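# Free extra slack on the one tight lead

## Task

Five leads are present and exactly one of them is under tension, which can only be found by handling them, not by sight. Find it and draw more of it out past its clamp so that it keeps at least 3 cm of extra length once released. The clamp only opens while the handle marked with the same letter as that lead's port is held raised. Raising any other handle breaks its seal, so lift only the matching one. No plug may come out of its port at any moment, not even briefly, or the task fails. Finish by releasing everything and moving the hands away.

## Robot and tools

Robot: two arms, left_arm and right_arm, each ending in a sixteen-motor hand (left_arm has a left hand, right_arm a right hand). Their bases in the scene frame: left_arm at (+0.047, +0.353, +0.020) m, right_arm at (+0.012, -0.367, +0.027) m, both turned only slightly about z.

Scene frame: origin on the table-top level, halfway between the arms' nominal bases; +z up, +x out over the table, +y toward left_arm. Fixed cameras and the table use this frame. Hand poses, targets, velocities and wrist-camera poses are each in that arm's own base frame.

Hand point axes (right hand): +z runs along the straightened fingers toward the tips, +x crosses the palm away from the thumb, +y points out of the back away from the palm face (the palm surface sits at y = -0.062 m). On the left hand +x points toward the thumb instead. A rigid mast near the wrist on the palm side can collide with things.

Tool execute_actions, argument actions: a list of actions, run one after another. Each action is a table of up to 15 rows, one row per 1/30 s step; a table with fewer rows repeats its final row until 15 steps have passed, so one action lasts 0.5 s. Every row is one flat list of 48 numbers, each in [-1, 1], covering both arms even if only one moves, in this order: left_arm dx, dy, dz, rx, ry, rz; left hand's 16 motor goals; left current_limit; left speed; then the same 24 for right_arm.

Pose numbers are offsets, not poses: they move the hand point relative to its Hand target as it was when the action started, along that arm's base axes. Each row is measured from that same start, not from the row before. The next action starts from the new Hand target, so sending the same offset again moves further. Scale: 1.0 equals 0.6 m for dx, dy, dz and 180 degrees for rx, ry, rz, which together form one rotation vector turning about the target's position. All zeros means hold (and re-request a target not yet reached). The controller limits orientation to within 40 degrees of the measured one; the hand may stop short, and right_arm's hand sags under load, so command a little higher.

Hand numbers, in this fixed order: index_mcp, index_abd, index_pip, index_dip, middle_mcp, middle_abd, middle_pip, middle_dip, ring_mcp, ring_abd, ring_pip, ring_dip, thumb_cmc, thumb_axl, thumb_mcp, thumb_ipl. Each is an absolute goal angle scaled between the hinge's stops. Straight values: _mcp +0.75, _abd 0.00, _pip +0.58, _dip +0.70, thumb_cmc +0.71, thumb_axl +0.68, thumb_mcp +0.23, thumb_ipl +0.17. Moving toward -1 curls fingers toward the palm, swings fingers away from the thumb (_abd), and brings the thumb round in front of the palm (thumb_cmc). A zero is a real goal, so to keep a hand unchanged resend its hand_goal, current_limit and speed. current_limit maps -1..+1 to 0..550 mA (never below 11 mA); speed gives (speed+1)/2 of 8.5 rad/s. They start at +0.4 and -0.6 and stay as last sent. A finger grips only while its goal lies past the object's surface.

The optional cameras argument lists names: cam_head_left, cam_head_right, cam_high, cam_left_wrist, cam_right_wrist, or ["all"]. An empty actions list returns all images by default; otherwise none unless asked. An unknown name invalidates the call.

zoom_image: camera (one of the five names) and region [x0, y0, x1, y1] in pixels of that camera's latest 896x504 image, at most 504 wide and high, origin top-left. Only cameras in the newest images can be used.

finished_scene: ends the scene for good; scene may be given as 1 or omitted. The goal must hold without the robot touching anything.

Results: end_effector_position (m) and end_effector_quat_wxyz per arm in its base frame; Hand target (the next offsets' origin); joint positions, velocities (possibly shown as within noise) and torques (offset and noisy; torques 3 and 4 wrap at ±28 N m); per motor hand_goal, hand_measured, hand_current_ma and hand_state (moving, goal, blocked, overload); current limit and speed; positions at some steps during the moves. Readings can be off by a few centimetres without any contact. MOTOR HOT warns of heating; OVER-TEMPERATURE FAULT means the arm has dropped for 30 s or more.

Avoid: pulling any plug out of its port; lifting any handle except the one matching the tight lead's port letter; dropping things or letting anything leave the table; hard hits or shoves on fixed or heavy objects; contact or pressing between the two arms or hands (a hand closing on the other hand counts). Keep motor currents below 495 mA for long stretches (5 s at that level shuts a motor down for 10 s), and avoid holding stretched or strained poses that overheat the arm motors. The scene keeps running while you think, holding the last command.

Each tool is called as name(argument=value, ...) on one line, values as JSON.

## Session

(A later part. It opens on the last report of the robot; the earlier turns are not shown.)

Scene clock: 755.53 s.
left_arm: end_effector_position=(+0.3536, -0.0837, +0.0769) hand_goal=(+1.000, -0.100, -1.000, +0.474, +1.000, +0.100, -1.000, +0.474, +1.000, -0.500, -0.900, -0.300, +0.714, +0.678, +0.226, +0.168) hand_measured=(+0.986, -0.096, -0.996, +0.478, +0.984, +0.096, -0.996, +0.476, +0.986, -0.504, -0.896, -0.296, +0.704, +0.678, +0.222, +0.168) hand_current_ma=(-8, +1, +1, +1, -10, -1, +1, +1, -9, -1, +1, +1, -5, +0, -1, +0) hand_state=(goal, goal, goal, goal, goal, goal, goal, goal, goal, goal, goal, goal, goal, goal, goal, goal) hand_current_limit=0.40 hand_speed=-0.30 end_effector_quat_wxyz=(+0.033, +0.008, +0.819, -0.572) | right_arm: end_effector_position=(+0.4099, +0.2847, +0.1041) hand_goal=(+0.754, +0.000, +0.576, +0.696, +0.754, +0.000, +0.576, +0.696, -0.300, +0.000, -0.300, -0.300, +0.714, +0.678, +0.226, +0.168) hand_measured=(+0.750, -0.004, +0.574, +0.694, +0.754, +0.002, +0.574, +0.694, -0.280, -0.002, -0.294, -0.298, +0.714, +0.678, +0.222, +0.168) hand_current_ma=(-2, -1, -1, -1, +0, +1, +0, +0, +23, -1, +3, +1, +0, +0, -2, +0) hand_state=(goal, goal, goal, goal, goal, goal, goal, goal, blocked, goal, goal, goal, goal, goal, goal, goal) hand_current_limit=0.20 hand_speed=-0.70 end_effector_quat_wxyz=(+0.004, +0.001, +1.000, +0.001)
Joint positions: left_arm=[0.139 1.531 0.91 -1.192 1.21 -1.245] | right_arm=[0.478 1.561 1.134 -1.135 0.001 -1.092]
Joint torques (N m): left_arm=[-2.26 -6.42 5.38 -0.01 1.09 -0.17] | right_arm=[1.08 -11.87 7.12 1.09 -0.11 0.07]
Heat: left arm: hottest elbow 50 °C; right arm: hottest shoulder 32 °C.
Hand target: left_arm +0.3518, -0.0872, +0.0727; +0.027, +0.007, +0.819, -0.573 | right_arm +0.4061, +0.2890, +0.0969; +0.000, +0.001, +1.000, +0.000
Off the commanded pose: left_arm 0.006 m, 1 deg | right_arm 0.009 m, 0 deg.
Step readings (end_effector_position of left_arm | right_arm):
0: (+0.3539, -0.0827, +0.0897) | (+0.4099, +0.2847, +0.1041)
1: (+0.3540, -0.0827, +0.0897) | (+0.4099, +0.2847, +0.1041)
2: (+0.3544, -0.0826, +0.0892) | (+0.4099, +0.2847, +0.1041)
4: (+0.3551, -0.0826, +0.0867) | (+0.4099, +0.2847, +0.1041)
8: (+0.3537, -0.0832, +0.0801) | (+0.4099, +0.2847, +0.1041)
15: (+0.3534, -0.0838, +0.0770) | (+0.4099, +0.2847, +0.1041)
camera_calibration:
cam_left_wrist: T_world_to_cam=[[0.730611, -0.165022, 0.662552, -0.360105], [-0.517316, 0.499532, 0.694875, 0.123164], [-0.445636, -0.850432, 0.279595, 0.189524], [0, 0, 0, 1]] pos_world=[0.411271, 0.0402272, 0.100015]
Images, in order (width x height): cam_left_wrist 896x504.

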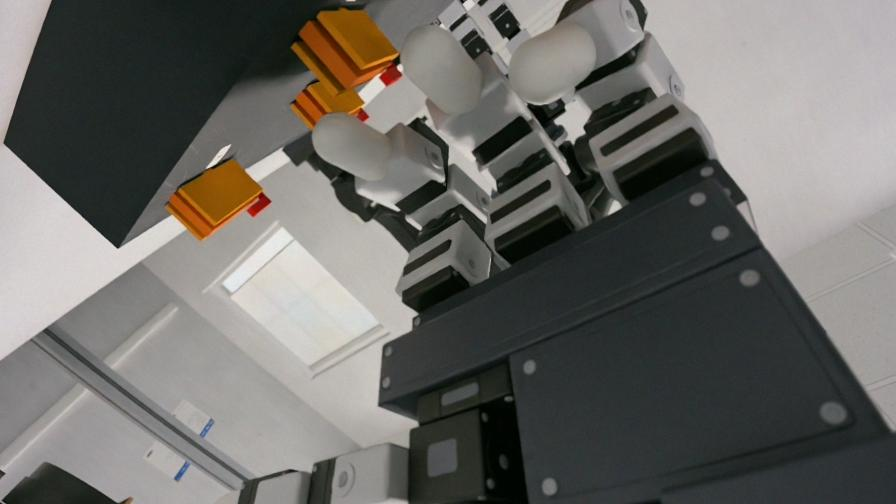

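execute_actions(actions=[[[0.0,-0.002,-0.018,0,0,0,1.0,-0.1,-1.0,0.473,1.0,0.1,-1.0,0.473,1.0,-0.5,-0.9,-0.3,0.714,0.678,0.226,0.168,0.4,-0.3,0,0,0,0,0,0,0.754,0,0.576,0.696,0.754,0,0.576,0.696,-0.3,0,-0.3,-0.3,0.714,0.678,0.226,0.168,0.2,-0.7]]], cameras=["cam_left_wrist"])

zoom_image(camera="cam_left_wrist", region=[250, 0, 600, 200])

Scene clock: 756.63 s.
left_arm: end_effector_position=(+0.3539, -0.0847, +0.0662) hand_goal=(+1.000, -0.100, -1.000, +0.474, +1.000, +0.100, -1.000, +0.474, +1.000, -0.500, -0.900, -0.300, +0.714, +0.678, +0.226, +0.168) hand_measured=(+0.986, -0.096, -0.996, +0.478, +0.984, +0.096, -0.996, +0.476, +0.986, -0.504, -0.896, -0.296, +0.704, +0.678, +0.222, +0.168) hand_current_ma=(-8, +1, +1, +1, -10, -1, +1, +1, -9, -1, +1, +1, -5, +0, -1, +0) hand_state=(goal, goal, goal, goal, goal, goal, goal, goal, goal, goal, goal, goal, goal, goal, goal, goal) hand_current_limit=0.40 hand_speed=-0.30 end_effector_quat_wxyz=(+0.033, +0.008, +0.820, -0.572) | right_arm: end_effector_position=(+0.4099, +0.2847, +0.1041) hand_goal=(+0.754, +0.000, +0.576, +0.696, +0.754, +0.000, +0.576, +0.696, -0.300, +0.000, -0.300, -0.300, +0.714, +0.678, +0.226, +0.168) hand_measured=(+0.750, -0.004, +0.574, +0.694, +0.754, +0.002, +0.574, +0.694, -0.280, -0.002, -0.294, -0.298, +0.714, +0.678, +0.222, +0.168) hand_current_ma=(-2, -1, -1, -1, +0, +1, +0, +0, +23, -1, +3, +1, +0, +0, -2, +0) hand_state=(goal, goal, goal, goal, goal, goal, goal, goal, blocked, goal, goal, goal, goal, goal, goal, goal) hand_current_limit=0.20 hand_speed=-0.70 end_effector_quat_wxyz=(+0.004, +0.001, +1.000, +0.001)
Joint positions: left_arm=[0.136 1.548 0.896 -1.152 1.21 -1.254] | right_arm=[0.478 1.561 1.134 -1.135 0.001 -1.092]
Joint torques (N m): left_arm=[-2.61 -5.77 5.29 -0.36 1.14 -0.17] | right_arm=[1.08 -11.87 7.12 1.1 -0.11 0.08]
Heat: left arm: hottest elbow 50 °C; right arm: hottest shoulder 32 °C.
Hand target: left_arm +0.3518, -0.0883, +0.0619; +0.027, +0.007, +0.819, -0.573 | right_arm +0.4061, +0.2890, +0.0969; +0.000, +0.001, +1.000, +0.000
Off the commanded pose: left_arm 0.006 m, 1 deg | right_arm 0.009 m, 0 deg.
Step readings (end_effector_position of left_arm | right_arm):
0: (+0.3536, -0.0837, +0.0769) | (+0.4099, +0.2847, +0.1041)
1: (+0.3537, -0.0837, +0.0769) | (+0.4099, +0.2847, +0.1041)
2: (+0.3542, -0.0837, +0.0765) | (+0.4099, +0.2847, +0.1041)
4: (+0.3551, -0.0838, +0.0746) | (+0.4099, +0.2847, +0.1041)
8: (+0.3541, -0.0843, +0.0690) | (+0.4099, +0.2847, +0.1041)
15: (+0.3537, -0.0848, +0.0662) | (+0.4099, +0.2847, +0.1041)
camera_calibration:
cam_left_wrist: T_world_to_cam=[[0.730087, -0.165593, 0.662987, -0.353195], [-0.517865, 0.498934, 0.694896, 0.131381], [-0.445857, -0.850672, 0.278511, 0.191924], [0, 0, 0, 1]] pos_world=[0.411471, 0.0392278, 0.0894147]
Images, in order (width x height): cam_left_wrist 896x504.

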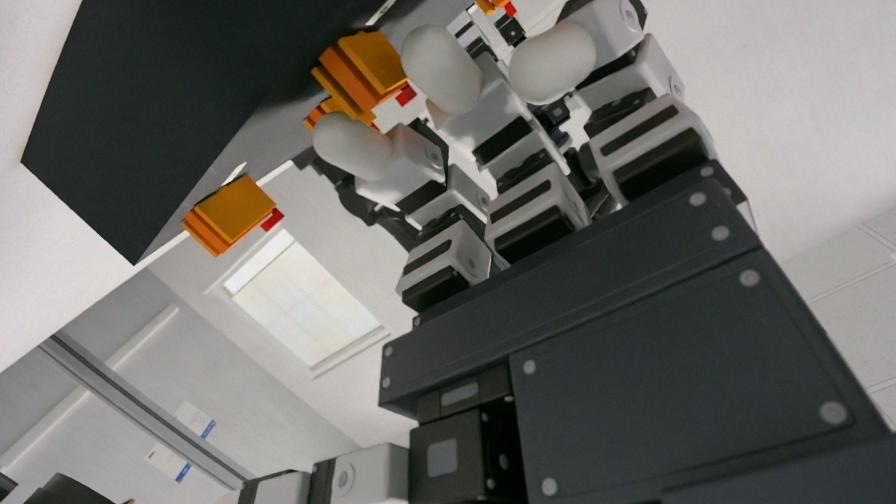

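Scaled by 1.440 from the camera's 896x504 image, which has a finer 1280x720 frame.

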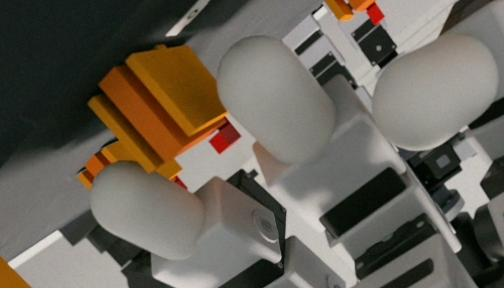

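execute_actions(actions=[[[0.0,-0.002,-0.015,0,0,0,1.0,-0.1,-1.0,0.473,1.0,0.1,-1.0,0.473,1.0,-0.6,-0.9,-0.3,0.714,0.678,0.226,0.168,0.4,-0.3,0,0,0,0,0,0,0.754,0,0.576,0.696,0.754,0,0.576,0.696,-0.3,0,-0.3,-0.3,0.714,0.678,0.226,0.168,0.2,-0.7]]], cameras=["cam_left_wrist"])

zoom_image(camera="cam_left_wrist", region=[250, 0, 600, 200])

Scene clock: 758.73 s.
left_arm: end_effector_position=(+0.3541, -0.0859, +0.0573) hand_goal=(+1.000, -0.100, -1.000, +0.474, +1.000, +0.100, -1.000, +0.474, +1.000, -0.600, -0.900, -0.300, +0.714, +0.678, +0.226, +0.168) hand_measured=(+0.986, -0.096, -0.996, +0.478, +0.984, +0.096, -0.996, +0.476, +0.986, -0.596, -0.896, -0.296, +0.704, +0.678, +0.222, +0.168) hand_current_ma=(-8, +1, +1, +1, -10, -1, +1, +1, -9, +1, +1, +1, -5, +0, -1, +0) hand_state=(goal, goal, goal, goal, goal, goal, goal, goal, goal, goal, goal, goal, goal, goal, goal, goal) hand_current_limit=0.40 hand_speed=-0.30 end_effector_quat_wxyz=(+0.033, +0.008, +0.820, -0.572) | right_arm: end_effector_position=(+0.4099, +0.2847, +0.1041) hand_goal=(+0.754, +0.000, +0.576, +0.696, +0.754, +0.000, +0.576, +0.696, -0.300, +0.000, -0.300, -0.300, +0.714, +0.678, +0.226, +0.168) hand_measured=(+0.750, -0.004, +0.574, +0.694, +0.754, +0.002, +0.574, +0.694, -0.280, -0.002, -0.294, -0.298, +0.714, +0.678, +0.222, +0.168) hand_current_ma=(-2, -1, -1, -1, +0, +1, +0, +0, +23, -1, +3, +1, +0, +0, -2, +0) hand_state=(goal, goal, goal, goal, goal, goal, goal, goal, blocked, goal, goal, goal, goal, goal, goal, goal) hand_current_limit=0.20 hand_speed=-0.70 end_effector_quat_wxyz=(+0.004, +0.001, +1.000, +0.001)
Joint positions: left_arm=[0.132 1.562 0.884 -1.117 1.21 -1.263] | right_arm=[0.478 1.561 1.134 -1.135 0.001 -1.092]
Joint torques (N m): left_arm=[-1.61 -6.42 4.9 -0.24 1.17 -0.12] | right_arm=[0.97 -11.87 7.1 1.09 -0.11 0.07]
Heat: left arm: hottest elbow 50 °C; right arm: hottest shoulder 32 °C.
Hand target: left_arm +0.3518, -0.0896, +0.0529; +0.027, +0.007, +0.819, -0.573 | right_arm +0.4061, +0.2890, +0.0969; +0.000, +0.001, +1.000, +0.000
Off the commanded pose: left_arm 0.006 m, 1 deg | right_arm 0.009 m, 0 deg.
Step readings (end_effector_position of left_arm | right_arm):
0: (+0.3538, -0.0847, +0.0662) | (+0.4099, +0.2847, +0.1041)
1: (+0.3539, -0.0847, +0.0662) | (+0.4099, +0.2847, +0.1041)
2: (+0.3543, -0.0848, +0.0659) | (+0.4099, +0.2847, +0.1041)
4: (+0.3552, -0.0848, +0.0643) | (+0.4099, +0.2847, +0.1041)
8: (+0.3544, -0.0854, +0.0597) | (+0.4099, +0.2847, +0.1041)
15: (+0.3540, -0.0859, +0.0573) | (+0.4099, +0.2847, +0.1041)
camera_calibration:
cam_left_wrist: T_world_to_cam=[[0.729924, -0.166292, 0.662992, -0.347545], [-0.517846, 0.498565, 0.695175, 0.138251], [-0.446146, -0.850752, 0.277802, 0.193651], [0, 0, 0, 1]] pos_world=[0.411671, 0.0380283, 0.0805145]
Images, in order (width x height): cam_left_wrist 896x504.

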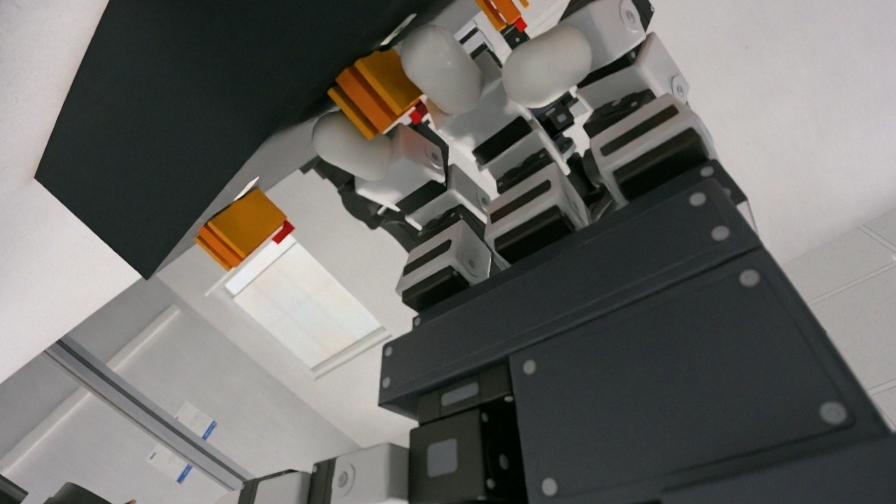

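Scaled by 1.440 from the camera's 896x504 image, which has a finer 1280x720 frame.

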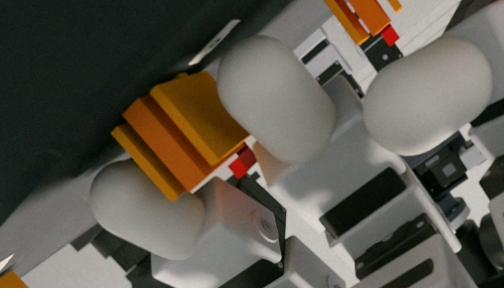

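execute_actions(actions=[[[0.0,0.0,0,0,0,0,1.0,0.4,-1.0,0.473,1.0,-0.4,-1.0,0.473,1.0,-0.8,-0.9,-0.3,0.714,0.678,0.226,0.168,0.4,-0.4,0,0,0,0,0,0,0.754,0,0.576,0.696,0.754,0,0.576,0.696,-0.3,0,-0.3,-0.3,0.714,0.678,0.226,0.168,0.2,-0.7]]], cameras=["cam_left_wrist"])

zoom_image(camera="cam_left_wrist", region=[250, 0, 600, 200])

Scene clock: 760.10 s.
left_arm: end_effector_position=(+0.3538, -0.0854, +0.0568) hand_goal=(+1.000, +0.400, -1.000, +0.474, +1.000, -0.400, -1.000, +0.474, +1.000, -0.800, -0.900, -0.300, +0.714, +0.678, +0.226, +0.168) hand_measured=(+0.978, +0.354, -1.000, +0.468, +0.978, -0.362, -1.000, +0.470, +0.986, -0.796, -0.896, -0.296, +0.704, +0.678, +0.222, +0.168) hand_current_ma=(-19, -45, +0, -2, -18, +34, +0, -1, -8, +1, +1, +1, -5, +0, -1, +0) hand_state=(blocked, blocked, goal, goal, blocked, blocked, goal, goal, goal, goal, goal, goal, goal, goal, goal, goal) hand_current_limit=0.40 hand_speed=-0.40 end_effector_quat_wxyz=(+0.033, +0.007, +0.821, -0.570) | right_arm: end_effector_position=(+0.4099, +0.2847, +0.1041) hand_goal=(+0.754, +0.000, +0.576, +0.696, +0.754, +0.000, +0.576, +0.696, -0.300, +0.000, -0.300, -0.300, +0.714, +0.678, +0.226, +0.168) hand_measured=(+0.750, -0.004, +0.574, +0.694, +0.754, +0.002, +0.574, +0.694, -0.280, -0.002, -0.294, -0.298, +0.714, +0.678, +0.222, +0.168) hand_current_ma=(-2, -1, -1, -1, +0, +1, +0, +0, +23, -1, +3, +1, +0, +0, -2, +0) hand_state=(goal, goal, goal, goal, goal, goal, goal, goal, blocked, goal, goal, goal, goal, goal, goal, goal) hand_current_limit=0.20 hand_speed=-0.70 end_effector_quat_wxyz=(+0.004, +0.001, +1.000, +0.001)
Joint positions: left_arm=[0.132 1.562 0.884 -1.116 1.206 -1.267] | right_arm=[0.478 1.561 1.134 -1.135 0.001 -1.092]
Joint torques (N m): left_arm=[-2.2 -6.71 4.93 -0.18 1.29 -0.12] | right_arm=[1.08 -11.81 7.12 1.09 -0.11 0.08]
Heat: left arm: hottest elbow 50 °C; right arm: hottest shoulder 32 °C.
Hand target: left_arm +0.3519, -0.0896, +0.0528; +0.027, +0.007, +0.819, -0.573 | right_arm +0.4061, +0.2890, +0.0969; +0.000, +0.001, +1.000, +0.000
Off the commanded pose: left_arm 0.006 m, 1 deg | right_arm 0.009 m, 0 deg.
Step readings (end_effector_position of left_arm | right_arm):
0: (+0.3541, -0.0859, +0.0573) | (+0.4099, +0.2847, +0.1041)
1: (+0.3541, -0.0859, +0.0573) | (+0.4099, +0.2847, +0.1041)
2: (+0.3541, -0.0859, +0.0573) | (+0.4099, +0.2847, +0.1041)
4: (+0.3541, -0.0859, +0.0573) | (+0.4099, +0.2847, +0.1041)
8: (+0.3540, -0.0854, +0.0568) | (+0.4099, +0.2847, +0.1041)
15: (+0.3538, -0.0854, +0.0568) | (+0.4099, +0.2847, +0.1041)
camera_calibration:
cam_left_wrist: T_world_to_cam=[[0.731738, -0.168158, 0.660517, -0.347739], [-0.516225, 0.49605, 0.698174, 0.137205], [-0.445053, -0.851855, 0.276171, 0.193656], [0, 0, 0, 1]] pos_world=[0.411469, 0.0384311, 0.0804123]
Images, in order (width x height): cam_left_wrist 896x504.

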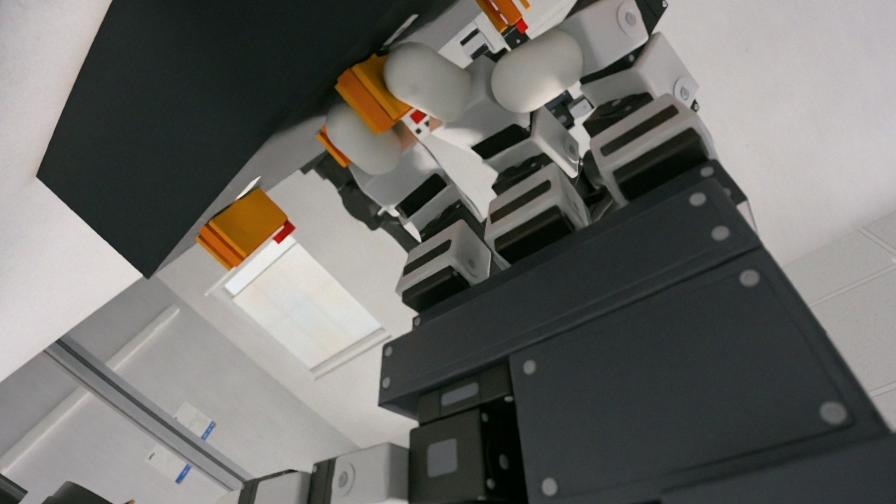

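Scaled by 1.440 from the camera's 896x504 image, which has a finer 1280x720 frame.

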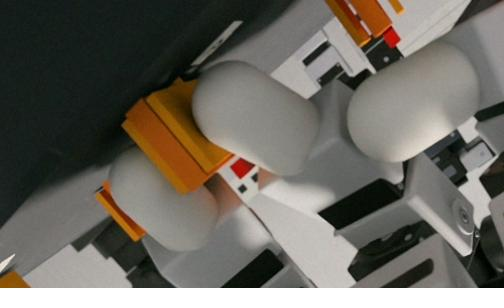

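execute_actions(actions=[[[0.0,0.0,0,0,0,0,1.0,0.7,-1.0,0.473,1.0,-0.7,-1.0,0.473,1.0,-0.9,-0.9,-0.3,0.714,0.678,0.226,0.168,0.77,-0.5,0,0,0,0,0,0,0.754,0,0.576,0.696,0.754,0,0.576,0.696,-0.3,0,-0.3,-0.3,0.714,0.678,0.226,0.168,0.2,-0.7]],[[0.0,0.0,0,0,0,0,1.0,1.0,-1.0,0.473,1.0,-1.0,-1.0,0.473,1.0,-1.0,-0.9,-0.3,0.714,0.678,0.226,0.168,0.77,-0.4,0,0,0,0,0,0,0.754,0,0.576,0.696,0.754,0,0.576,0.696,-0.3,0,-0.3,-0.3,0.714,0.678,0.226,0.168,0.2,-0.7]]], cameras=["cam_left_wrist"])

zoom_image(camera="cam_left_wrist", region=[250, 0, 600, 200])

Scene clock: 762.17 s.
left_arm: end_effector_position=(+0.3518, -0.0744, +0.0625) hand_goal=(+1.000, +1.000, -1.000, +0.474, +1.000, -1.000, -1.000, +0.474, +1.000, -1.000, -0.900, -0.300, +0.714, +0.678, +0.226, +0.168) hand_measured=(+0.936, +0.856, -0.924, +0.496, +0.954, -0.806, -0.926, +0.500, +0.956, -0.924, -0.902, -0.296, +0.704, +0.678, +0.222, +0.168) hand_current_ma=(-110, -312, +135, +18, -67, +487, +132, +23, -58, +110, +0, +1, -5, +0, -1, +0) hand_state=(blocked, blocked, blocked, blocked, blocked, blocked, blocked, blocked, blocked, blocked, goal, goal, goal, goal, goal, goal) hand_current_limit=0.77 hand_speed=-0.40 end_effector_quat_wxyz=(+0.032, -0.021, +0.821, -0.569) | right_arm: end_effector_position=(+0.4099, +0.2847, +0.1041) hand_goal=(+0.754, +0.000, +0.576, +0.696, +0.754, +0.000, +0.576, +0.696, -0.300, +0.000, -0.300, -0.300, +0.714, +0.678, +0.226, +0.168) hand_measured=(+0.750, -0.004, +0.574, +0.694, +0.754, +0.002, +0.574, +0.694, -0.280, -0.002, -0.294, -0.298, +0.714, +0.678, +0.222, +0.168) hand_current_ma=(-2, -1, -1, -1, +0, +1, +0, +0, +23, -1, +3, +1, +0, +0, -2, +0) hand_state=(goal, goal, goal, goal, goal, goal, goal, goal, blocked, goal, goal, goal, goal, goal, goal, goal) hand_current_limit=0.20 hand_speed=-0.70 end_effector_quat_wxyz=(+0.004, +0.001, +1.000, +0.001)
Joint positions: left_arm=[0.165 1.547 0.884 -1.125 1.205 -1.308] | right_arm=[0.478 1.561 1.134 -1.135 0.001 -1.092]
Joint torques (N m): left_arm=[-4.48 -5.36 5.08 0.16 1.33 0.32] | right_arm=[1.08 -11.87 7.12 1.1 -0.11 0.08]
Heat: left arm: hottest elbow 50 °C; right arm: hottest shoulder 32 °C.
Hand target: left_arm +0.3518, -0.0896, +0.0529; +0.027, +0.007, +0.819, -0.573 | right_arm +0.4061, +0.2890, +0.0969; +0.000, +0.001, +1.000, +0.000
Off the commanded pose: left_arm 0.018 m, 3 deg | right_arm 0.009 m, 0 deg.
Step readings (end_effector_position of left_arm | right_arm):
0: (+0.3538, -0.0854, +0.0568) | (+0.4099, +0.2847, +0.1041)
1: (+0.3538, -0.0854, +0.0568) | (+0.4099, +0.2847, +0.1041)
2: (+0.3537, -0.0853, +0.0567) | (+0.4099, +0.2847, +0.1041)
4: (+0.3539, -0.0843, +0.0568) | (+0.4099, +0.2847, +0.1041)
8: (+0.3538, -0.0818, +0.0581) | (+0.4099, +0.2847, +0.1041)
15: (+0.3533, -0.0815, +0.0586) | (+0.4099, +0.2847, +0.1041)
16: (+0.3534, -0.0813, +0.0586) | (+0.4099, +0.2847, +0.1041)
17: (+0.3533, -0.0812, +0.0587) | (+0.4099, +0.2847, +0.1041)
19: (+0.3533, -0.0798, +0.0593) | (+0.4099, +0.2847, +0.1041)
23: (+0.3528, -0.0780, +0.0603) | (+0.4099, +0.2847, +0.1041)
30: (+0.3520, -0.0744, +0.0623) | (+0.4099, +0.2847, +0.1041)
camera_calibration:
cam_left_wrist: T_world_to_cam=[[0.760672, -0.133277, 0.635308, -0.354217], [-0.51484, 0.47223, 0.715498, 0.123408], [-0.395371, -0.871341, 0.290596, 0.180795], [0, 0, 0, 1]] pos_world=[0.404459, 0.0520478, 0.0842]
Images, in order (width x height): cam_left_wrist 896x504.

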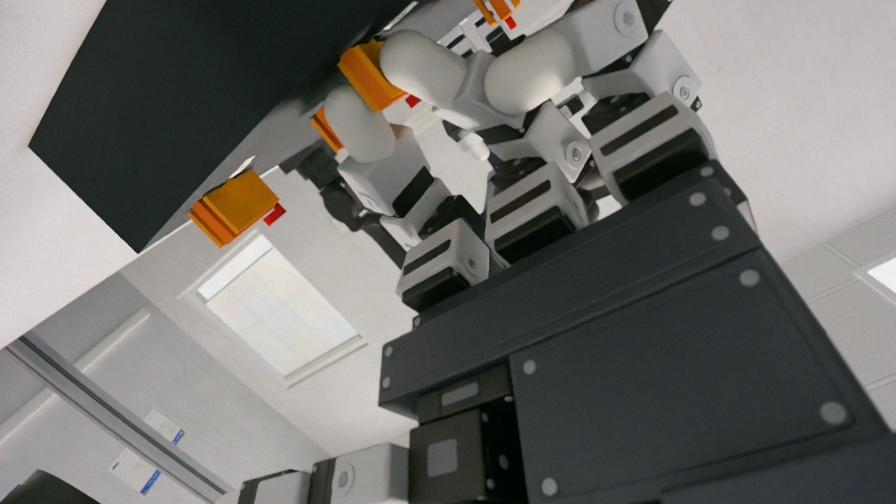

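Scaled by 1.440 from the camera's 896x504 image, which has a finer 1280x720 frame.

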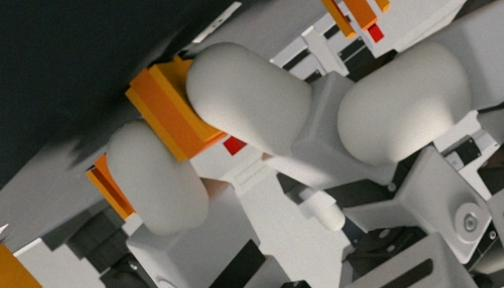

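execute_actions(actions=[[[0.0,0.02,0.012,0,0,0,1.0,0.3,-1.0,0.473,1.0,-0.3,-1.0,0.473,1.0,-0.8,-0.9,-0.3,0.714,0.678,0.226,0.168,0.3,-0.6,0,0,0,0,0,0,0.754,0,0.576,0.696,0.754,0,0.576,0.696,-0.3,0,-0.3,-0.3,0.714,0.678,0.226,0.168,0.2,-0.7]],[[0.0,0.0,0.0,0,0,0,1.0,-0.1,-1.0,0.473,1.0,0.1,-1.0,0.473,1.0,-0.5,-0.9,-0.3,0.714,0.678,0.226,0.168,0.4,-0.3,0,0,0,0,0,0,0.754,0,0.576,0.696,0.754,0,0.576,0.696,-0.3,0,-0.3,-0.3,0.714,0.678,0.226,0.168,0.2,-0.7]]], cameras=["cam_left_wrist"])

zoom_image(camera="cam_left_wrist", region=[250, 0, 600, 200])

Scene clock: 769.83 s.
left_arm: end_effector_position=(+0.3481, -0.0773, +0.0583) hand_goal=(+1.000, -0.100, -1.000, +0.474, +1.000, +0.100, -1.000, +0.474, +1.000, -0.500, -0.900, -0.300, +0.714, +0.678, +0.226, +0.168) hand_measured=(+0.996, -0.096, -0.996, +0.478, +1.000, +0.098, -0.982, +0.482, +0.986, -0.504, -0.896, -0.296, +0.704, +0.678, +0.222, +0.168) hand_current_ma=(-1, +1, +1, +1, +0, +0, +12, +4, -10, -1, +1, +1, -5, +0, -1, +0) hand_state=(goal, goal, goal, goal, goal, goal, goal, goal, goal, goal, goal, goal, goal, goal, goal, goal) hand_current_limit=0.40 hand_speed=-0.30 end_effector_quat_wxyz=(+0.034, +0.007, +0.818, -0.574) | right_arm: end_effector_position=(+0.4099, +0.2847, +0.1041) hand_goal=(+0.754, +0.000, +0.576, +0.696, +0.754, +0.000, +0.576, +0.696, -0.300, +0.000, -0.300, -0.300, +0.714, +0.678, +0.226, +0.168) hand_measured=(+0.750, -0.004, +0.574, +0.694, +0.754, +0.002, +0.574, +0.694, -0.280, -0.002, -0.294, -0.298, +0.714, +0.678, +0.222, +0.168) hand_current_ma=(-2, -1, -1, -1, +0, +1, +0, +0, +23, -1, +3, +1, +0, +0, -2, +0) hand_state=(goal, goal, goal, goal, goal, goal, goal, goal, blocked, goal, goal, goal, goal, goal, goal, goal) hand_current_limit=0.20 hand_speed=-0.70 end_effector_quat_wxyz=(+0.004, +0.001, +1.000, +0.001)
Joint positions: left_arm=[0.16 1.565 0.884 -1.185 1.208 -1.19] | right_arm=[0.478 1.561 1.134 -1.135 0.001 -1.092]
Joint torques (N m): left_arm=[-1.49 -5.3 6.9 -1.47 0.85 -0.05] | right_arm=[1.03 -11.87 7.13 1.09 -0.11 0.08]
Heat: left arm: hottest elbow 49 °C; right arm: hottest shoulder 32 °C.
Hand target: left_arm +0.3518, -0.0776, +0.0600; +0.027, +0.007, +0.819, -0.573 | right_arm +0.4061, +0.2890, +0.0969; +0.000, +0.001, +1.000, +0.000
Off the commanded pose: left_arm 0.004 m, 1 deg | right_arm 0.009 m, 0 deg.
Step readings (end_effector_position of left_arm | right_arm):
0: (+0.3518, -0.0744, +0.0625) | (+0.4099, +0.2847, +0.1041)
1: (+0.3517, -0.0742, +0.0625) | (+0.4099, +0.2847, +0.1041)
2: (+0.3512, -0.0740, +0.0625) | (+0.4099, +0.2847, +0.1041)
4: (+0.3507, -0.0738, +0.0629) | (+0.4099, +0.2847, +0.1041)
8: (+0.3512, -0.0740, +0.0616) | (+0.4099, +0.2847, +0.1041)
15: (+0.3504, -0.0772, +0.0593) | (+0.4099, +0.2847, +0.1041)
16: (+0.3505, -0.0774, +0.0593) | (+0.4099, +0.2847, +0.1041)
17: (+0.3506, -0.0774, +0.0592) | (+0.4099, +0.2847, +0.1041)
19: (+0.3503, -0.0775, +0.0591) | (+0.4099, +0.2847, +0.1041)
23: (+0.3482, -0.0773, +0.0584) | (+0.4099, +0.2847, +0.1041)
30: (+0.3481, -0.0773, +0.0583) | (+0.4099, +0.2847, +0.1041)
camera_calibration:
cam_left_wrist: T_world_to_cam=[[0.731455, -0.160825, 0.662653, -0.34259], [-0.517929, 0.501066, 0.693313, 0.130462], [-0.443535, -0.850334, 0.283211, 0.196854], [0, 0, 0, 1]] pos_world=[0.405471, 0.0469249, 0.0808159]
Images, in order (width x height): cam_left_wrist 896x504.

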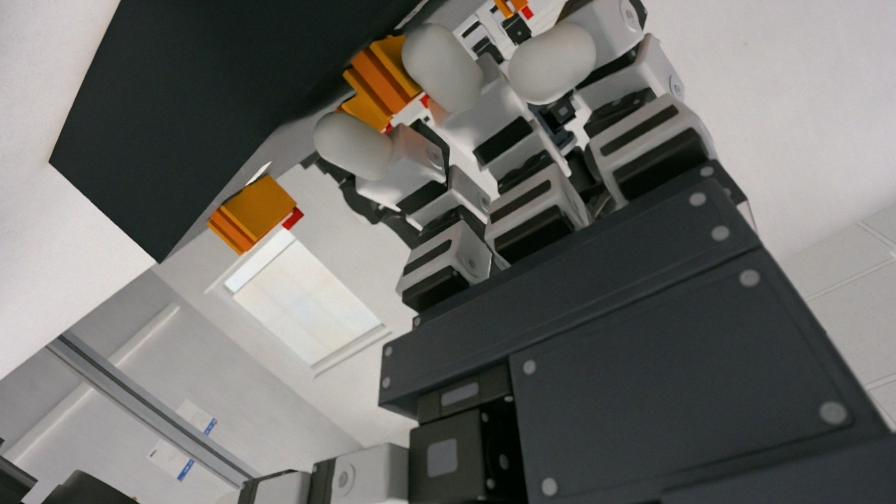

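Scaled by 1.440 from the camera's 896x504 image, which has a finer 1280x720 frame.

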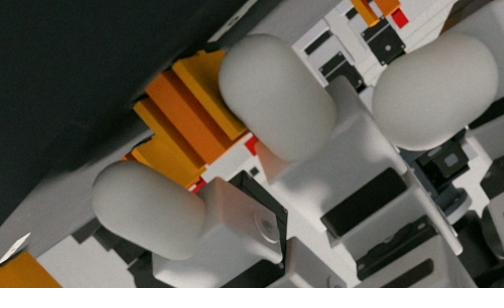

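execute_actions(actions=[[[0.005,0.0,0.04,0,0,0,1.0,-0.1,-1.0,0.473,1.0,0.1,-1.0,0.473,1.0,-0.5,-0.9,-0.3,0.714,0.678,0.226,0.168,0.4,-0.3,0,0,0,0,0,0,0.754,0,0.576,0.696,0.754,0,0.576,0.696,-0.3,0,-0.3,-0.3,0.714,0.678,0.226,0.168,0.2,-0.7]],[[0.0,0.0,0.04,0,0,0,1.0,-0.1,-1.0,0.473,1.0,0.1,-1.0,0.473,1.0,-0.5,-0.9,-0.3,0.714,0.678,0.226,0.168,0.4,-0.3,0,0,0,0,0,0,0.754,0,0.576,0.696,0.754,0,0.576,0.696,-0.3,0,-0.3,-0.3,0.714,0.678,0.226,0.168,0.2,-0.7]],[[0.0,-0.008,0.01,0,0,0,0.754,-0.05,-0.941,1.0,0.754,0.0,-0.445,0.696,0.754,0.1,-0.518,-0.3,0.714,0.678,0.226,0.168,0.4,-0.3,0,0,0,0,0,0,0.754,0,0.576,0.696,0.754,0,0.576,0.696,-0.3,0,-0.3,-0.3,0.714,0.678,0.226,0.168,0.2,-0.7]]], cameras=["cam_left_wrist","cam_head_left"])

zoom_image(camera="cam_head_left", region=[220, 200, 380, 360])

Scene clock: 772.63 s.
left_arm: end_effector_position=(+0.3409, -0.0813, +0.1008) hand_goal=(+0.754, -0.050, -0.940, +1.000, +0.754, +0.000, -0.444, +0.696, +0.754, +0.100, -0.518, -0.300, +0.714, +0.678, +0.226, +0.168) hand_measured=(+0.750, -0.054, -0.942, +0.998, +0.736, -0.002, -0.468, +0.686, +0.750, +0.096, -0.520, -0.296, +0.704, +0.678, +0.222, +0.168) hand_current_ma=(-1, -1, +0, -1, -14, +0, -18, -5, -1, -1, +0, +1, -5, +0, -1, +0) hand_state=(goal, goal, goal, goal, goal, goal, blocked, goal, goal, goal, goal, goal, goal, goal, goal, goal) hand_current_limit=0.40 hand_speed=-0.30 end_effector_quat_wxyz=(+0.016, -0.006, +0.816, -0.577) | right_arm: end_effector_position=(+0.4099, +0.2847, +0.1041) hand_goal=(+0.754, +0.000, +0.576, +0.696, +0.754, +0.000, +0.576, +0.696, -0.300, +0.000, -0.300, -0.300, +0.714, +0.678, +0.226, +0.168) hand_measured=(+0.750, -0.004, +0.574, +0.694, +0.754, +0.002, +0.574, +0.694, -0.280, -0.002, -0.294, -0.298, +0.714, +0.678, +0.222, +0.168) hand_current_ma=(-2, -1, -1, -1, +0, +1, +0, +0, +23, -1, +3, +1, +0, +0, -2, +0) hand_state=(goal, goal, goal, goal, goal, goal, goal, goal, blocked, goal, goal, goal, goal, goal, goal, goal) hand_current_limit=0.20 hand_speed=-0.70 end_effector_quat_wxyz=(+0.004, +0.001, +1.000, +0.001)
Joint positions: left_arm=[0.153 1.497 0.934 -1.328 1.213 -1.209] | right_arm=[0.478 1.561 1.134 -1.135 0.001 -1.092]
Joint torques (N m): left_arm=[-2.14 -7.24 8.79 -0.98 0.85 -0.21] | right_arm=[1.03 -11.93 7.12 1.1 -0.11 0.08]
Heat: left arm: hottest elbow 49 °C; right arm: hottest shoulder 32 °C.
Hand target: left_arm +0.3548, -0.0824, +0.1140; +0.027, +0.007, +0.819, -0.573 | right_arm +0.4061, +0.2890, +0.0969; +0.000, +0.001, +1.000, +0.000
Off the commanded pose: left_arm 0.019 m, 2 deg | right_arm 0.009 m, 0 deg.
Step readings (end_effector_position of left_arm | right_arm):
0: (+0.3481, -0.0773, +0.0583) | (+0.4099, +0.2847, +0.1041)
1: (+0.3480, -0.0773, +0.0583) | (+0.4099, +0.2847, +0.1041)
2: (+0.3473, -0.0774, +0.0584) | (+0.4099, +0.2847, +0.1041)
4: (+0.3447, -0.0776, +0.0591) | (+0.4099, +0.2847, +0.1041)
8: (+0.3451, -0.0775, +0.0628) | (+0.4099, +0.2847, +0.1041)
15: (+0.3449, -0.0774, +0.0654) | (+0.4099, +0.2847, +0.1041)
16: (+0.3446, -0.0774, +0.0654) | (+0.4099, +0.2847, +0.1041)
17: (+0.3441, -0.0774, +0.0663) | (+0.4099, +0.2847, +0.1041)
19: (+0.3432, -0.0775, +0.0707) | (+0.4099, +0.2847, +0.1041)
23: (+0.3403, -0.0780, +0.0846) | (+0.4099, +0.2847, +0.1041)
30: (+0.3378, -0.0784, +0.0904) | (+0.4099, +0.2847, +0.1041)
31: (+0.3377, -0.0785, +0.0905) | (+0.4099, +0.2847, +0.1041)
32: (+0.3376, -0.0785, +0.0907) | (+0.4099, +0.2847, +0.1041)
34: (+0.3374, -0.0794, +0.0912) | (+0.4099, +0.2847, +0.1041)
38: (+0.3409, -0.0801, +0.0996) | (+0.4099, +0.2847, +0.1041)
45: (+0.3410, -0.0813, +0.1008) | (+0.4099, +0.2847, +0.1041)
camera_calibration:
cam_left_wrist: T_world_to_cam=[[0.759126, -0.154351, 0.632379, -0.372102], [-0.488475, 0.507045, 0.710139, 0.0880283], [-0.430256, -0.847986, 0.309514, 0.171214], [0, 0, 0, 1]] pos_world=[0.399138, 0.043118, 0.119804]
Images, in order (width x height): cam_head_left 896x504, cam_left_wrist 896x504.

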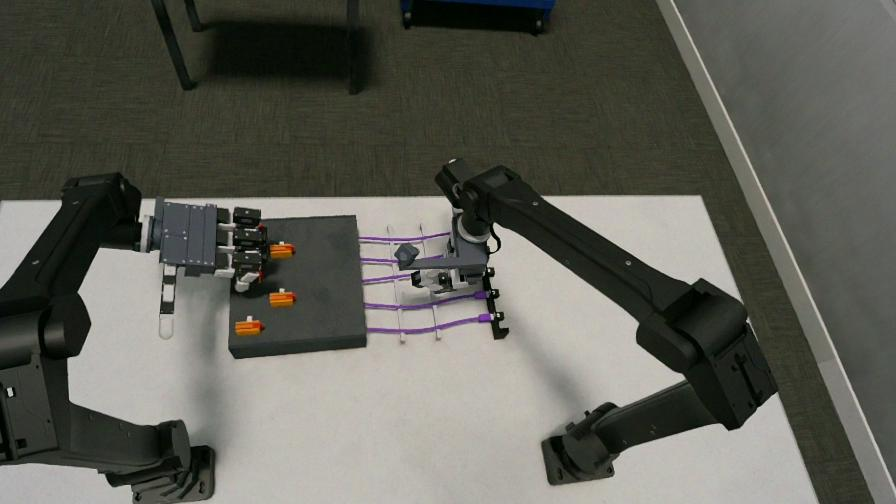

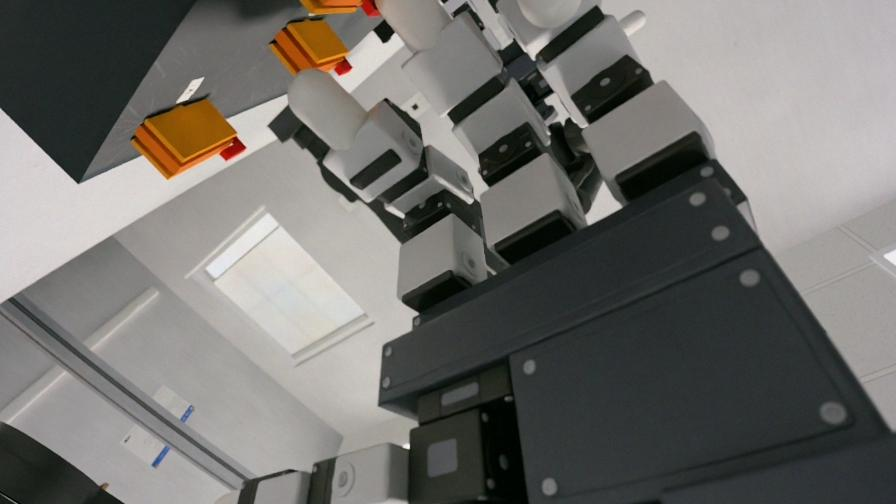

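Scaled by 3.150 from the camera's 896x504 image, which has a finer 1280x720 frame.

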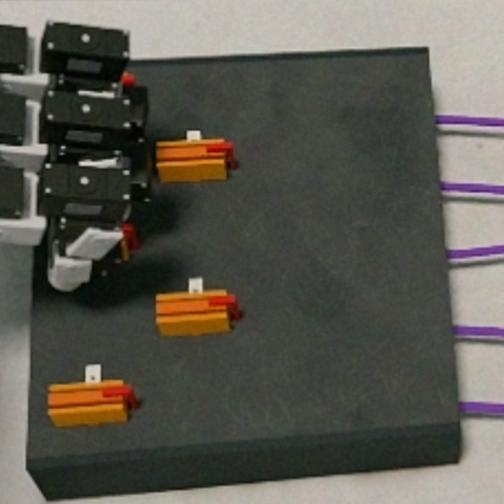

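execute_actions(actions=[[[0.01,0.0,0.02,0,0,0,0.754,-0.05,-0.941,1.0,0.754,0.0,-0.445,0.696,0.754,0.1,-0.518,-0.3,0.714,0.678,0.226,0.168,0.4,-0.3,0,0,0,0,0,0,0.754,0,0.576,0.696,0.754,0,0.576,0.696,-0.3,0,-0.3,-0.3,0.714,0.678,0.226,0.168,0.2,-0.7]],[[0.01,0.0,0.0,0,0,0,0.754,-0.05,-0.941,1.0,0.754,0.0,-0.445,0.696,0.754,0.1,-0.518,-0.3,0.714,0.678,0.226,0.168,0.4,-0.3,0,0,0,0,0,0,0.754,0,0.576,0.696,0.754,0,0.576,0.696,-0.3,0,-0.3,-0.3,0.714,0.678,0.226,0.168,0.2,-0.7]]])

Scene clock: 774.50 s.
left_arm: end_effector_position=(+0.3500, -0.0818, +0.1114) hand_goal=(+0.754, -0.050, -0.940, +1.000, +0.754, +0.000, -0.444, +0.696, +0.754, +0.100, -0.518, -0.300, +0.714, +0.678, +0.226, +0.168) hand_measured=(+0.750, -0.054, -0.942, +0.998, +0.736, -0.002, -0.448, +0.694, +0.750, +0.096, -0.520, -0.296, +0.704, +0.678, +0.222, +0.168) hand_current_ma=(-1, -1, +0, -1, -14, +0, -1, +0, -1, -1, +0, +1, -5, +0, -1, +0) hand_state=(goal, goal, goal, goal, goal, goal, goal, goal, goal, goal, goal, goal, goal, goal, goal, goal) hand_current_limit=0.40 hand_speed=-0.30 end_effector_quat_wxyz=(+0.017, -0.005, +0.818, -0.575) | right_arm: end_effector_position=(+0.4099, +0.2847, +0.1041) hand_goal=(+0.754, +0.000, +0.576, +0.696, +0.754, +0.000, +0.576, +0.696, -0.300, +0.000, -0.300, -0.300, +0.714, +0.678, +0.226, +0.168) hand_measured=(+0.750, -0.004, +0.574, +0.694, +0.754, +0.002, +0.574, +0.694, -0.280, -0.002, -0.294, -0.298, +0.714, +0.678, +0.222, +0.168) hand_current_ma=(-2, -1, -1, -1, +0, +1, +0, +0, +23, -1, +3, +1, +0, +0, -2, +0) hand_state=(goal, goal, goal, goal, goal, goal, goal, goal, blocked, goal, goal, goal, goal, goal, goal, goal) hand_current_limit=0.20 hand_speed=-0.70 end_effector_quat_wxyz=(+0.004, +0.001, +1.000, +0.001)
Joint positions: left_arm=[0.146 1.497 0.97 -1.344 1.21 -1.228] | right_arm=[0.478 1.561 1.134 -1.135 0.001 -1.092]
Joint torques (N m): left_arm=[-1.49 -7.24 9.78 -1.2 0.99 -0.18] | right_arm=[1.08 -11.93 7.13 1.1 -0.11 0.07]
Heat: left arm: hottest elbow 49 °C; right arm: hottest shoulder 32 °C.
Hand target: left_arm +0.3669, -0.0824, +0.1260; +0.027, +0.007, +0.819, -0.573 | right_arm +0.4061, +0.2890, +0.0969; +0.000, +0.001, +1.000, +0.000
Off the commanded pose: left_arm 0.022 m, 2 deg | right_arm 0.009 m, 0 deg.
Step readings (end_effector_position of left_arm | right_arm):
0: (+0.3409, -0.0813, +0.1008) | (+0.4099, +0.2847, +0.1041)
1: (+0.3409, -0.0813, +0.1008) | (+0.4099, +0.2847, +0.1041)
2: (+0.3413, -0.0812, +0.1012) | (+0.4099, +0.2847, +0.1041)
4: (+0.3417, -0.0812, +0.1020) | (+0.4099, +0.2847, +0.1041)
8: (+0.3433, -0.0820, +0.1052) | (+0.4099, +0.2847, +0.1041)
15: (+0.3444, -0.0821, +0.1070) | (+0.4099, +0.2847, +0.1041)
16: (+0.3443, -0.0821, +0.1070) | (+0.4099, +0.2847, +0.1041)
17: (+0.3442, -0.0823, +0.1070) | (+0.4099, +0.2847, +0.1041)
19: (+0.3451, -0.0822, +0.1077) | (+0.4099, +0.2847, +0.1041)
23: (+0.3487, -0.0819, +0.1103) | (+0.4099, +0.2847, +0.1041)
30: (+0.3500, -0.0818, +0.1114) | (+0.4099, +0.2847, +0.1041)

execute_actions(actions=[[[0.004,0.0,-0.035,0,0,0,0.754,-0.05,-0.941,1.0,0.754,0.0,-0.445,0.696,0.754,0.1,-0.518,-0.3,0.714,0.678,0.226,0.168,0.4,-0.3,0,0,0,0,0,0,0.754,0,0.576,0.696,0.754,0,0.576,0.696,-0.3,0,-0.3,-0.3,0.714,0.678,0.226,0.168,0.2,-0.7]]])

Scene clock: 775.50 s.
left_arm: end_effector_position=(+0.3566, -0.0811, +0.1003) hand_goal=(+0.754, -0.050, -0.940, +1.000, +0.754, +0.000, -0.444, +0.696, +0.754, +0.100, -0.518, -0.300, +0.714, +0.678, +0.226, +0.168) hand_measured=(+0.750, -0.054, -0.942, +0.998, +0.736, -0.002, -0.448, +0.694, +0.750, +0.096, -0.520, -0.296, +0.704, +0.678, +0.222, +0.168) hand_current_ma=(-1, -1, +0, -1, -14, +0, -1, +0, -1, -1, +0, +1, -5, +0, -1, +0) hand_state=(goal, goal, goal, goal, goal, goal, goal, goal, goal, goal, goal, goal, goal, goal, goal, goal) hand_current_limit=0.40 hand_speed=-0.30 end_effector_quat_wxyz=(+0.019, -0.002, +0.818, -0.575) | right_arm: end_effector_position=(+0.4099, +0.2847, +0.1041) hand_goal=(+0.754, +0.000, +0.576, +0.696, +0.754, +0.000, +0.576, +0.696, -0.300, +0.000, -0.300, -0.300, +0.714, +0.678, +0.226, +0.168) hand_measured=(+0.750, -0.004, +0.574, +0.694, +0.754, +0.002, +0.574, +0.694, -0.280, -0.002, -0.294, -0.298, +0.714, +0.678, +0.222, +0.168) hand_current_ma=(-2, -1, -1, -1, +0, +1, +0, +0, +23, -1, +3, +1, +0, +0, -2, +0) hand_state=(goal, goal, goal, goal, goal, goal, goal, goal, blocked, goal, goal, goal, goal, goal, goal, goal) hand_current_limit=0.20 hand_speed=-0.70 end_effector_quat_wxyz=(+0.004, +0.001, +1.000, +0.001)
Joint positions: left_arm=[0.145 1.526 0.97 -1.308 1.21 -1.228] | right_arm=[0.478 1.561 1.134 -1.135 0.001 -1.092]
Joint torques (N m): left_arm=[-2.84 -6.01 8.06 -0.39 0.98 -0.2] | right_arm=[1.03 -11.93 7.12 1.09 -0.11 0.08]
Heat: left arm: hottest elbow 49 °C; right arm: hottest shoulder 32 °C.
Hand target: left_arm +0.3693, -0.0824, +0.1051; +0.027, +0.007, +0.819, -0.573 | right_arm +0.4061, +0.2890, +0.0969; +0.000, +0.001, +1.000, +0.000
Off the commanded pose: left_arm 0.014 m, 1 deg | right_arm 0.009 m, 0 deg.
Step readings (end_effector_position of left_arm | right_arm):
0: (+0.3500, -0.0818, +0.1114) | (+0.4099, +0.2847, +0.1041)
1: (+0.3500, -0.0818, +0.1114) | (+0.4099, +0.2847, +0.1041)
2: (+0.3500, -0.0818, +0.1114) | (+0.4099, +0.2847, +0.1041)
4: (+0.3514, -0.0816, +0.1099) | (+0.4099, +0.2847, +0.1041)
8: (+0.3548, -0.0813, +0.1037) | (+0.4099, +0.2847, +0.1041)
15: (+0.3564, -0.0812, +0.1003) | (+0.4099, +0.2847, +0.1041)

execute_actions(actions=[[[-0.010,-0.001,-0.016,0,0,0,0.754,-0.05,-0.941,1.0,0.754,0.0,-0.445,0.696,0.754,0.1,-0.518,-0.3,0.714,0.678,0.226,0.168,0.4,-0.3,0,0,0,0,0,0,0.754,0,0.576,0.696,0.754,0,0.576,0.696,-0.3,0,-0.3,-0.3,0.714,0.678,0.226,0.168,0.2,-0.7]]], cameras=["cam_left_wrist"])

zoom_image(camera="cam_left_wrist", region=[220, 0, 570, 200])

Scene clock: 776.70 s.
left_arm: end_effector_position=(+0.3626, -0.0802, +0.0987) hand_goal=(+0.754, -0.050, -0.940, +1.000, +0.754, +0.000, -0.444, +0.696, +0.754, +0.100, -0.518, -0.300, +0.714, +0.678, +0.226, +0.168) hand_measured=(+0.750, -0.054, -0.942, +0.998, +0.736, -0.002, -0.448, +0.694, +0.750, +0.096, -0.520, -0.296, +0.704, +0.678, +0.222, +0.168) hand_current_ma=(-1, -1, +0, -1, -14, +0, -1, +0, -1, -1, +0, +1, -5, +0, -1, +0) hand_state=(goal, goal, goal, goal, goal, goal, goal, goal, goal, goal, goal, goal, goal, goal, goal, goal) hand_current_limit=0.40 hand_speed=-0.30 end_effector_quat_wxyz=(+0.031, +0.006, +0.819, -0.573) | right_arm: end_effector_position=(+0.4099, +0.2847, +0.1041) hand_goal=(+0.754, +0.000, +0.576, +0.696, +0.754, +0.000, +0.576, +0.696, -0.300, +0.000, -0.300, -0.300, +0.714, +0.678, +0.226, +0.168) hand_measured=(+0.750, -0.004, +0.574, +0.694, +0.754, +0.002, +0.574, +0.694, -0.280, -0.002, -0.294, -0.298, +0.714, +0.678, +0.222, +0.168) hand_current_ma=(-2, -1, -1, -1, +0, +1, +0, +0, +23, -1, +3, +1, +0, +0, -2, +0) hand_state=(goal, goal, goal, goal, goal, goal, goal, goal, blocked, goal, goal, goal, goal, goal, goal, goal) hand_current_limit=0.20 hand_speed=-0.70 end_effector_quat_wxyz=(+0.004, +0.001, +1.000, +0.001)
Joint positions: left_arm=[0.145 1.526 0.97 -1.279 1.21 -1.228] | right_arm=[0.478 1.561 1.134 -1.135 0.001 -1.092]
Joint torques (N m): left_arm=[-1.79 -6.89 6.02 -0.18 1.04 -0.16] | right_arm=[1.08 -11.99 7.13 1.09 -0.11 0.08]
Heat: left arm: hottest elbow 49 °C; right arm: hottest shoulder 32 °C.
Hand target: left_arm +0.3633, -0.0829, +0.0955; +0.028, +0.007, +0.819, -0.573 | right_arm +0.4061, +0.2890, +0.0969; +0.000, +0.001, +1.000, +0.000
Off the commanded pose: left_arm 0.004 m, 0 deg | right_arm 0.009 m, 0 deg.
Step readings (end_effector_position of left_arm | right_arm):
0: (+0.3567, -0.0811, +0.1002) | (+0.4099, +0.2847, +0.1041)
1: (+0.3567, -0.0811, +0.1002) | (+0.4099, +0.2847, +0.1041)
2: (+0.3572, -0.0810, +0.1001) | (+0.4099, +0.2847, +0.1041)
4: (+0.3590, -0.0808, +0.0996) | (+0.4099, +0.2847, +0.1041)
8: (+0.3615, -0.0804, +0.0990) | (+0.4099, +0.2847, +0.1041)
15: (+0.3625, -0.0803, +0.0987) | (+0.4099, +0.2847, +0.1041)
camera_calibration:
cam_left_wrist: T_world_to_cam=[[0.734583, -0.163033, 0.658641, -0.381346], [-0.513553, 0.500823, 0.696735, 0.109496], [-0.443454, -0.850057, 0.28417, 0.189206], [0, 0, 0, 1]] pos_world=[0.420266, 0.0438256, 0.121113]
Images, in order (width x height): cam_left_wrist 896x504.

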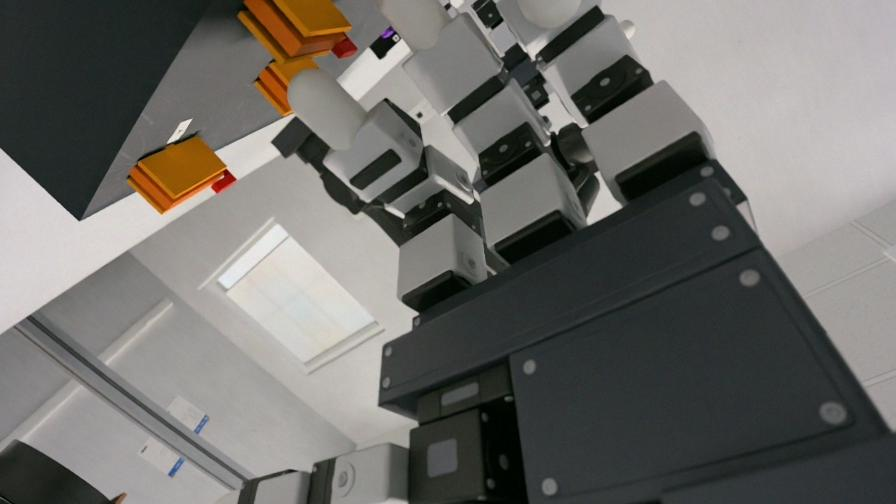

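Scaled by 1.440 from the camera's 896x504 image, which has a finer 1280x720 frame.

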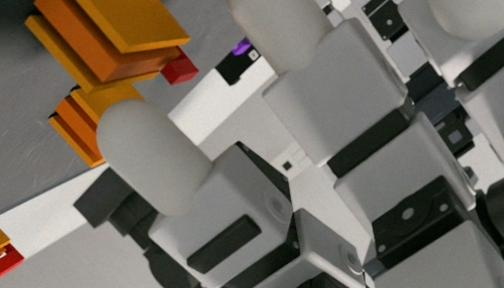

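execute_actions(actions=[[[-0.0165,0,0.0,0,0,0,0.754,-0.05,-0.941,1.0,0.754,0.0,-0.445,0.696,0.754,0.1,-0.518,-0.3,0.714,0.678,0.226,0.168,0.4,-0.3,0,0,0,0,0,0,0.754,0,0.576,0.696,0.754,0,0.576,0.696,-0.3,0,-0.3,-0.3,0.714,0.678,0.226,0.168,0.2,-0.7]]])

Scene clock: 777.70 s.
left_arm: end_effector_position=(+0.3542, -0.0813, +0.0931) hand_goal=(+0.754, -0.050, -0.940, +1.000, +0.754, +0.000, -0.444, +0.696, +0.754, +0.100, -0.518, -0.300, +0.714, +0.678, +0.226, +0.168) hand_measured=(+0.750, -0.054, -0.942, +0.998, +0.736, -0.002, -0.448, +0.694, +0.750, +0.096, -0.520, -0.296, +0.704, +0.678, +0.222, +0.168) hand_current_ma=(-1, -1, +0, -1, -14, +0, -1, +0, -1, -1, +0, +1, -5, +0, -1, +0) hand_state=(goal, goal, goal, goal, goal, goal, goal, goal, goal, goal, goal, goal, goal, goal, goal, goal) hand_current_limit=0.40 hand_speed=-0.30 end_effector_quat_wxyz=(+0.023, +0.000, +0.819, -0.574) | right_arm: end_effector_position=(+0.4099, +0.2847, +0.1041) hand_goal=(+0.754, +0.000, +0.576, +0.696, +0.754, +0.000, +0.576, +0.696, -0.300, +0.000, -0.300, -0.300, +0.714, +0.678, +0.226, +0.168) hand_measured=(+0.750, -0.004, +0.574, +0.694, +0.754, +0.002, +0.574, +0.694, -0.280, -0.002, -0.294, -0.298, +0.714, +0.678, +0.222, +0.168) hand_current_ma=(-2, -1, -1, -1, +0, +1, +0, +0, +23, -1, +3, +1, +0, +0, -2, +0) hand_state=(goal, goal, goal, goal, goal, goal, goal, goal, blocked, goal, goal, goal, goal, goal, goal, goal) hand_current_limit=0.20 hand_speed=-0.70 end_effector_quat_wxyz=(+0.004, +0.001, +1.000, +0.001)
Joint positions: left_arm=[0.145 1.526 0.95 -1.279 1.208 -1.228] | right_arm=[0.478 1.561 1.134 -1.135 0.001 -1.092]
Joint torques (N m): left_arm=[-1.03 -7.94 5.33 -0.65 1.01 -0.09] | right_arm=[1.08 -11.93 7.12 1.09 -0.11 0.07]
Heat: left arm: hottest elbow 49 °C; right arm: hottest shoulder 32 °C.
Hand target: left_arm +0.3534, -0.0829, +0.0955; +0.027, +0.007, +0.819, -0.573 | right_arm +0.4061, +0.2890, +0.0969; +0.000, +0.001, +1.000, +0.000
Off the commanded pose: left_arm 0.003 m, 1 deg | right_arm 0.009 m, 0 deg.
Step readings (end_effector_position of left_arm | right_arm):
0: (+0.3626, -0.0802, +0.0987) | (+0.4099, +0.2847, +0.1041)
1: (+0.3626, -0.0802, +0.0987) | (+0.4099, +0.2847, +0.1041)
2: (+0.3625, -0.0803, +0.0986) | (+0.4099, +0.2847, +0.1041)
4: (+0.3611, -0.0805, +0.0977) | (+0.4099, +0.2847, +0.1041)
8: (+0.3557, -0.0812, +0.0941) | (+0.4099, +0.2847, +0.1041)
15: (+0.3542, -0.0813, +0.0931) | (+0.4099, +0.2847, +0.1041)

execute_actions(actions=[[[0.004,0,-0.02,0,0,0,0.754,-0.05,-0.941,1.0,0.754,0.0,-0.445,0.696,0.754,0.1,-0.518,-0.3,0.714,0.678,0.226,0.168,0.4,-0.3,0,0,0,0,0,0,0.754,0,0.576,0.696,0.754,0,0.576,0.696,-0.3,0,-0.3,-0.3,0.714,0.678,0.226,0.168,0.2,-0.7]],[[0.0,0,-0.01,0,0,0,0.754,-0.05,-0.941,1.0,0.754,0.0,-0.445,0.696,0.754,0.1,-0.518,-0.3,0.714,0.678,0.226,0.168,0.4,-0.3,0,0,0,0,0,0,0.754,0,0.576,0.696,0.754,0,0.576,0.696,-0.3,0,-0.3,-0.3,0.714,0.678,0.226,0.168,0.2,-0.7]]], cameras=["cam_left_wrist"])

zoom_image(camera="cam_left_wrist", region=[220, 0, 570, 200])

Scene clock: 779.60 s.
left_arm: end_effector_position=(+0.3560, -0.0810, +0.0828) hand_goal=(+0.754, -0.050, -0.940, +1.000, +0.754, +0.000, -0.444, +0.696, +0.754, +0.100, -0.518, -0.300, +0.714, +0.678, +0.226, +0.168) hand_measured=(+0.750, -0.052, -0.942, +0.998, +0.736, -0.002, -0.448, +0.694, +0.750, +0.096, -0.520, -0.296, +0.704, +0.678, +0.222, +0.168) hand_current_ma=(-1, +0, -1, -1, -14, +0, -1, +0, -1, -1, +0, +1, -5, +0, -1, +0) hand_state=(goal, goal, goal, goal, goal, goal, goal, goal, goal, goal, goal, goal, goal, goal, goal, goal) hand_current_limit=0.40 hand_speed=-0.30 end_effector_quat_wxyz=(+0.030, +0.005, +0.819, -0.573) | right_arm: end_effector_position=(+0.4099, +0.2847, +0.1041) hand_goal=(+0.754, +0.000, +0.576, +0.696, +0.754, +0.000, +0.576, +0.696, -0.300, +0.000, -0.300, -0.300, +0.714, +0.678, +0.226, +0.168) hand_measured=(+0.750, -0.004, +0.574, +0.694, +0.754, +0.002, +0.574, +0.694, -0.280, -0.002, -0.294, -0.298, +0.714, +0.678, +0.222, +0.168) hand_current_ma=(-2, -1, -1, -1, +0, +1, +0, +0, +23, -1, +3, +1, +0, +0, -2, +0) hand_state=(goal, goal, goal, goal, goal, goal, goal, goal, blocked, goal, goal, goal, goal, goal, goal, goal) hand_current_limit=0.20 hand_speed=-0.70 end_effector_quat_wxyz=(+0.004, +0.001, +1.000, +0.001)
Joint positions: left_arm=[0.145 1.536 0.932 -1.234 1.208 -1.228] | right_arm=[0.478 1.561 1.134 -1.135 0.001 -1.092]
Joint torques (N m): left_arm=[-1.85 -6.36 5.39 -0.14 1.01 -0.13] | right_arm=[0.97 -11.87 7.12 1.09 -0.11 0.08]
Heat: left arm: hottest elbow 48 °C; right arm: hottest shoulder 32 °C.
Hand target: left_arm +0.3556, -0.0830, +0.0774; +0.027, +0.007, +0.819, -0.573 | right_arm +0.4061, +0.2890, +0.0969; +0.000, +0.001, +1.000, +0.000
Off the commanded pose: left_arm 0.006 m, 0 deg | right_arm 0.009 m, 0 deg.
Step readings (end_effector_position of left_arm | right_arm):
0: (+0.3542, -0.0813, +0.0931) | (+0.4099, +0.2847, +0.1041)
1: (+0.3542, -0.0813, +0.0931) | (+0.4099, +0.2847, +0.1041)
2: (+0.3546, -0.0813, +0.0930) | (+0.4099, +0.2847, +0.1041)
4: (+0.3556, -0.0811, +0.0921) | (+0.4099, +0.2847, +0.1041)
8: (+0.3561, -0.0810, +0.0900) | (+0.4099, +0.2847, +0.1041)
15: (+0.3568, -0.0809, +0.0894) | (+0.4099, +0.2847, +0.1041)
16: (+0.3569, -0.0809, +0.0892) | (+0.4099, +0.2847, +0.1041)
17: (+0.3570, -0.0809, +0.0891) | (+0.4099, +0.2847, +0.1041)
19: (+0.3566, -0.0810, +0.0880) | (+0.4099, +0.2847, +0.1041)
23: (+0.3560, -0.0810, +0.0849) | (+0.4099, +0.2847, +0.1041)
30: (+0.3560, -0.0810, +0.0828) | (+0.4099, +0.2847, +0.1041)
camera_calibration:
cam_left_wrist: T_world_to_cam=[[0.736616, -0.163605, 0.656224, -0.366796], [-0.511246, 0.500503, 0.698659, 0.116614], [-0.442746, -0.850135, 0.285036, 0.189854], [0, 0, 0, 1]] pos_world=[0.413864, 0.043026, 0.105112]
Images, in order (width x height): cam_left_wrist 896x504.

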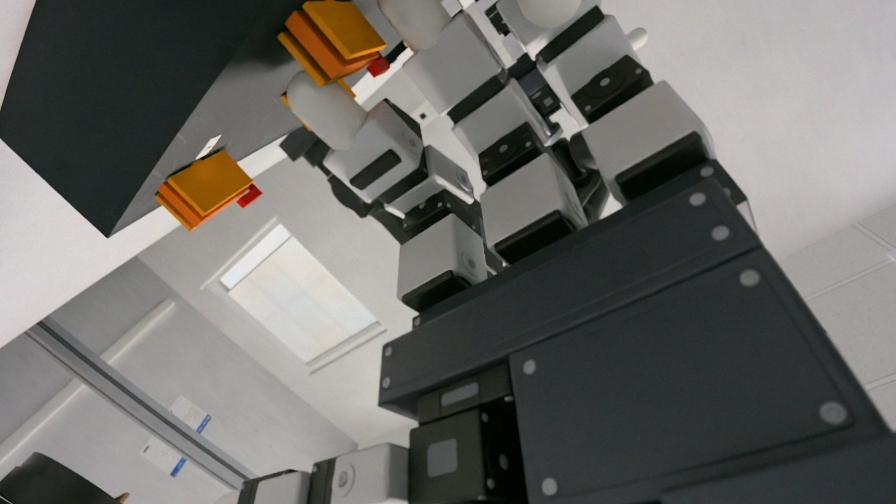

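Scaled by 1.440 from the camera's 896x504 image, which has a finer 1280x720 frame.

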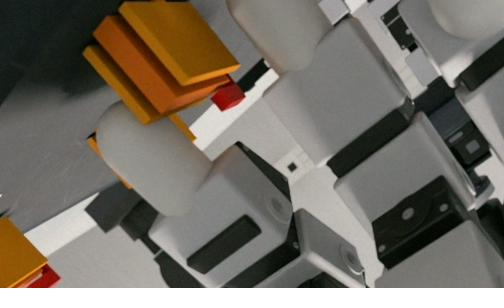

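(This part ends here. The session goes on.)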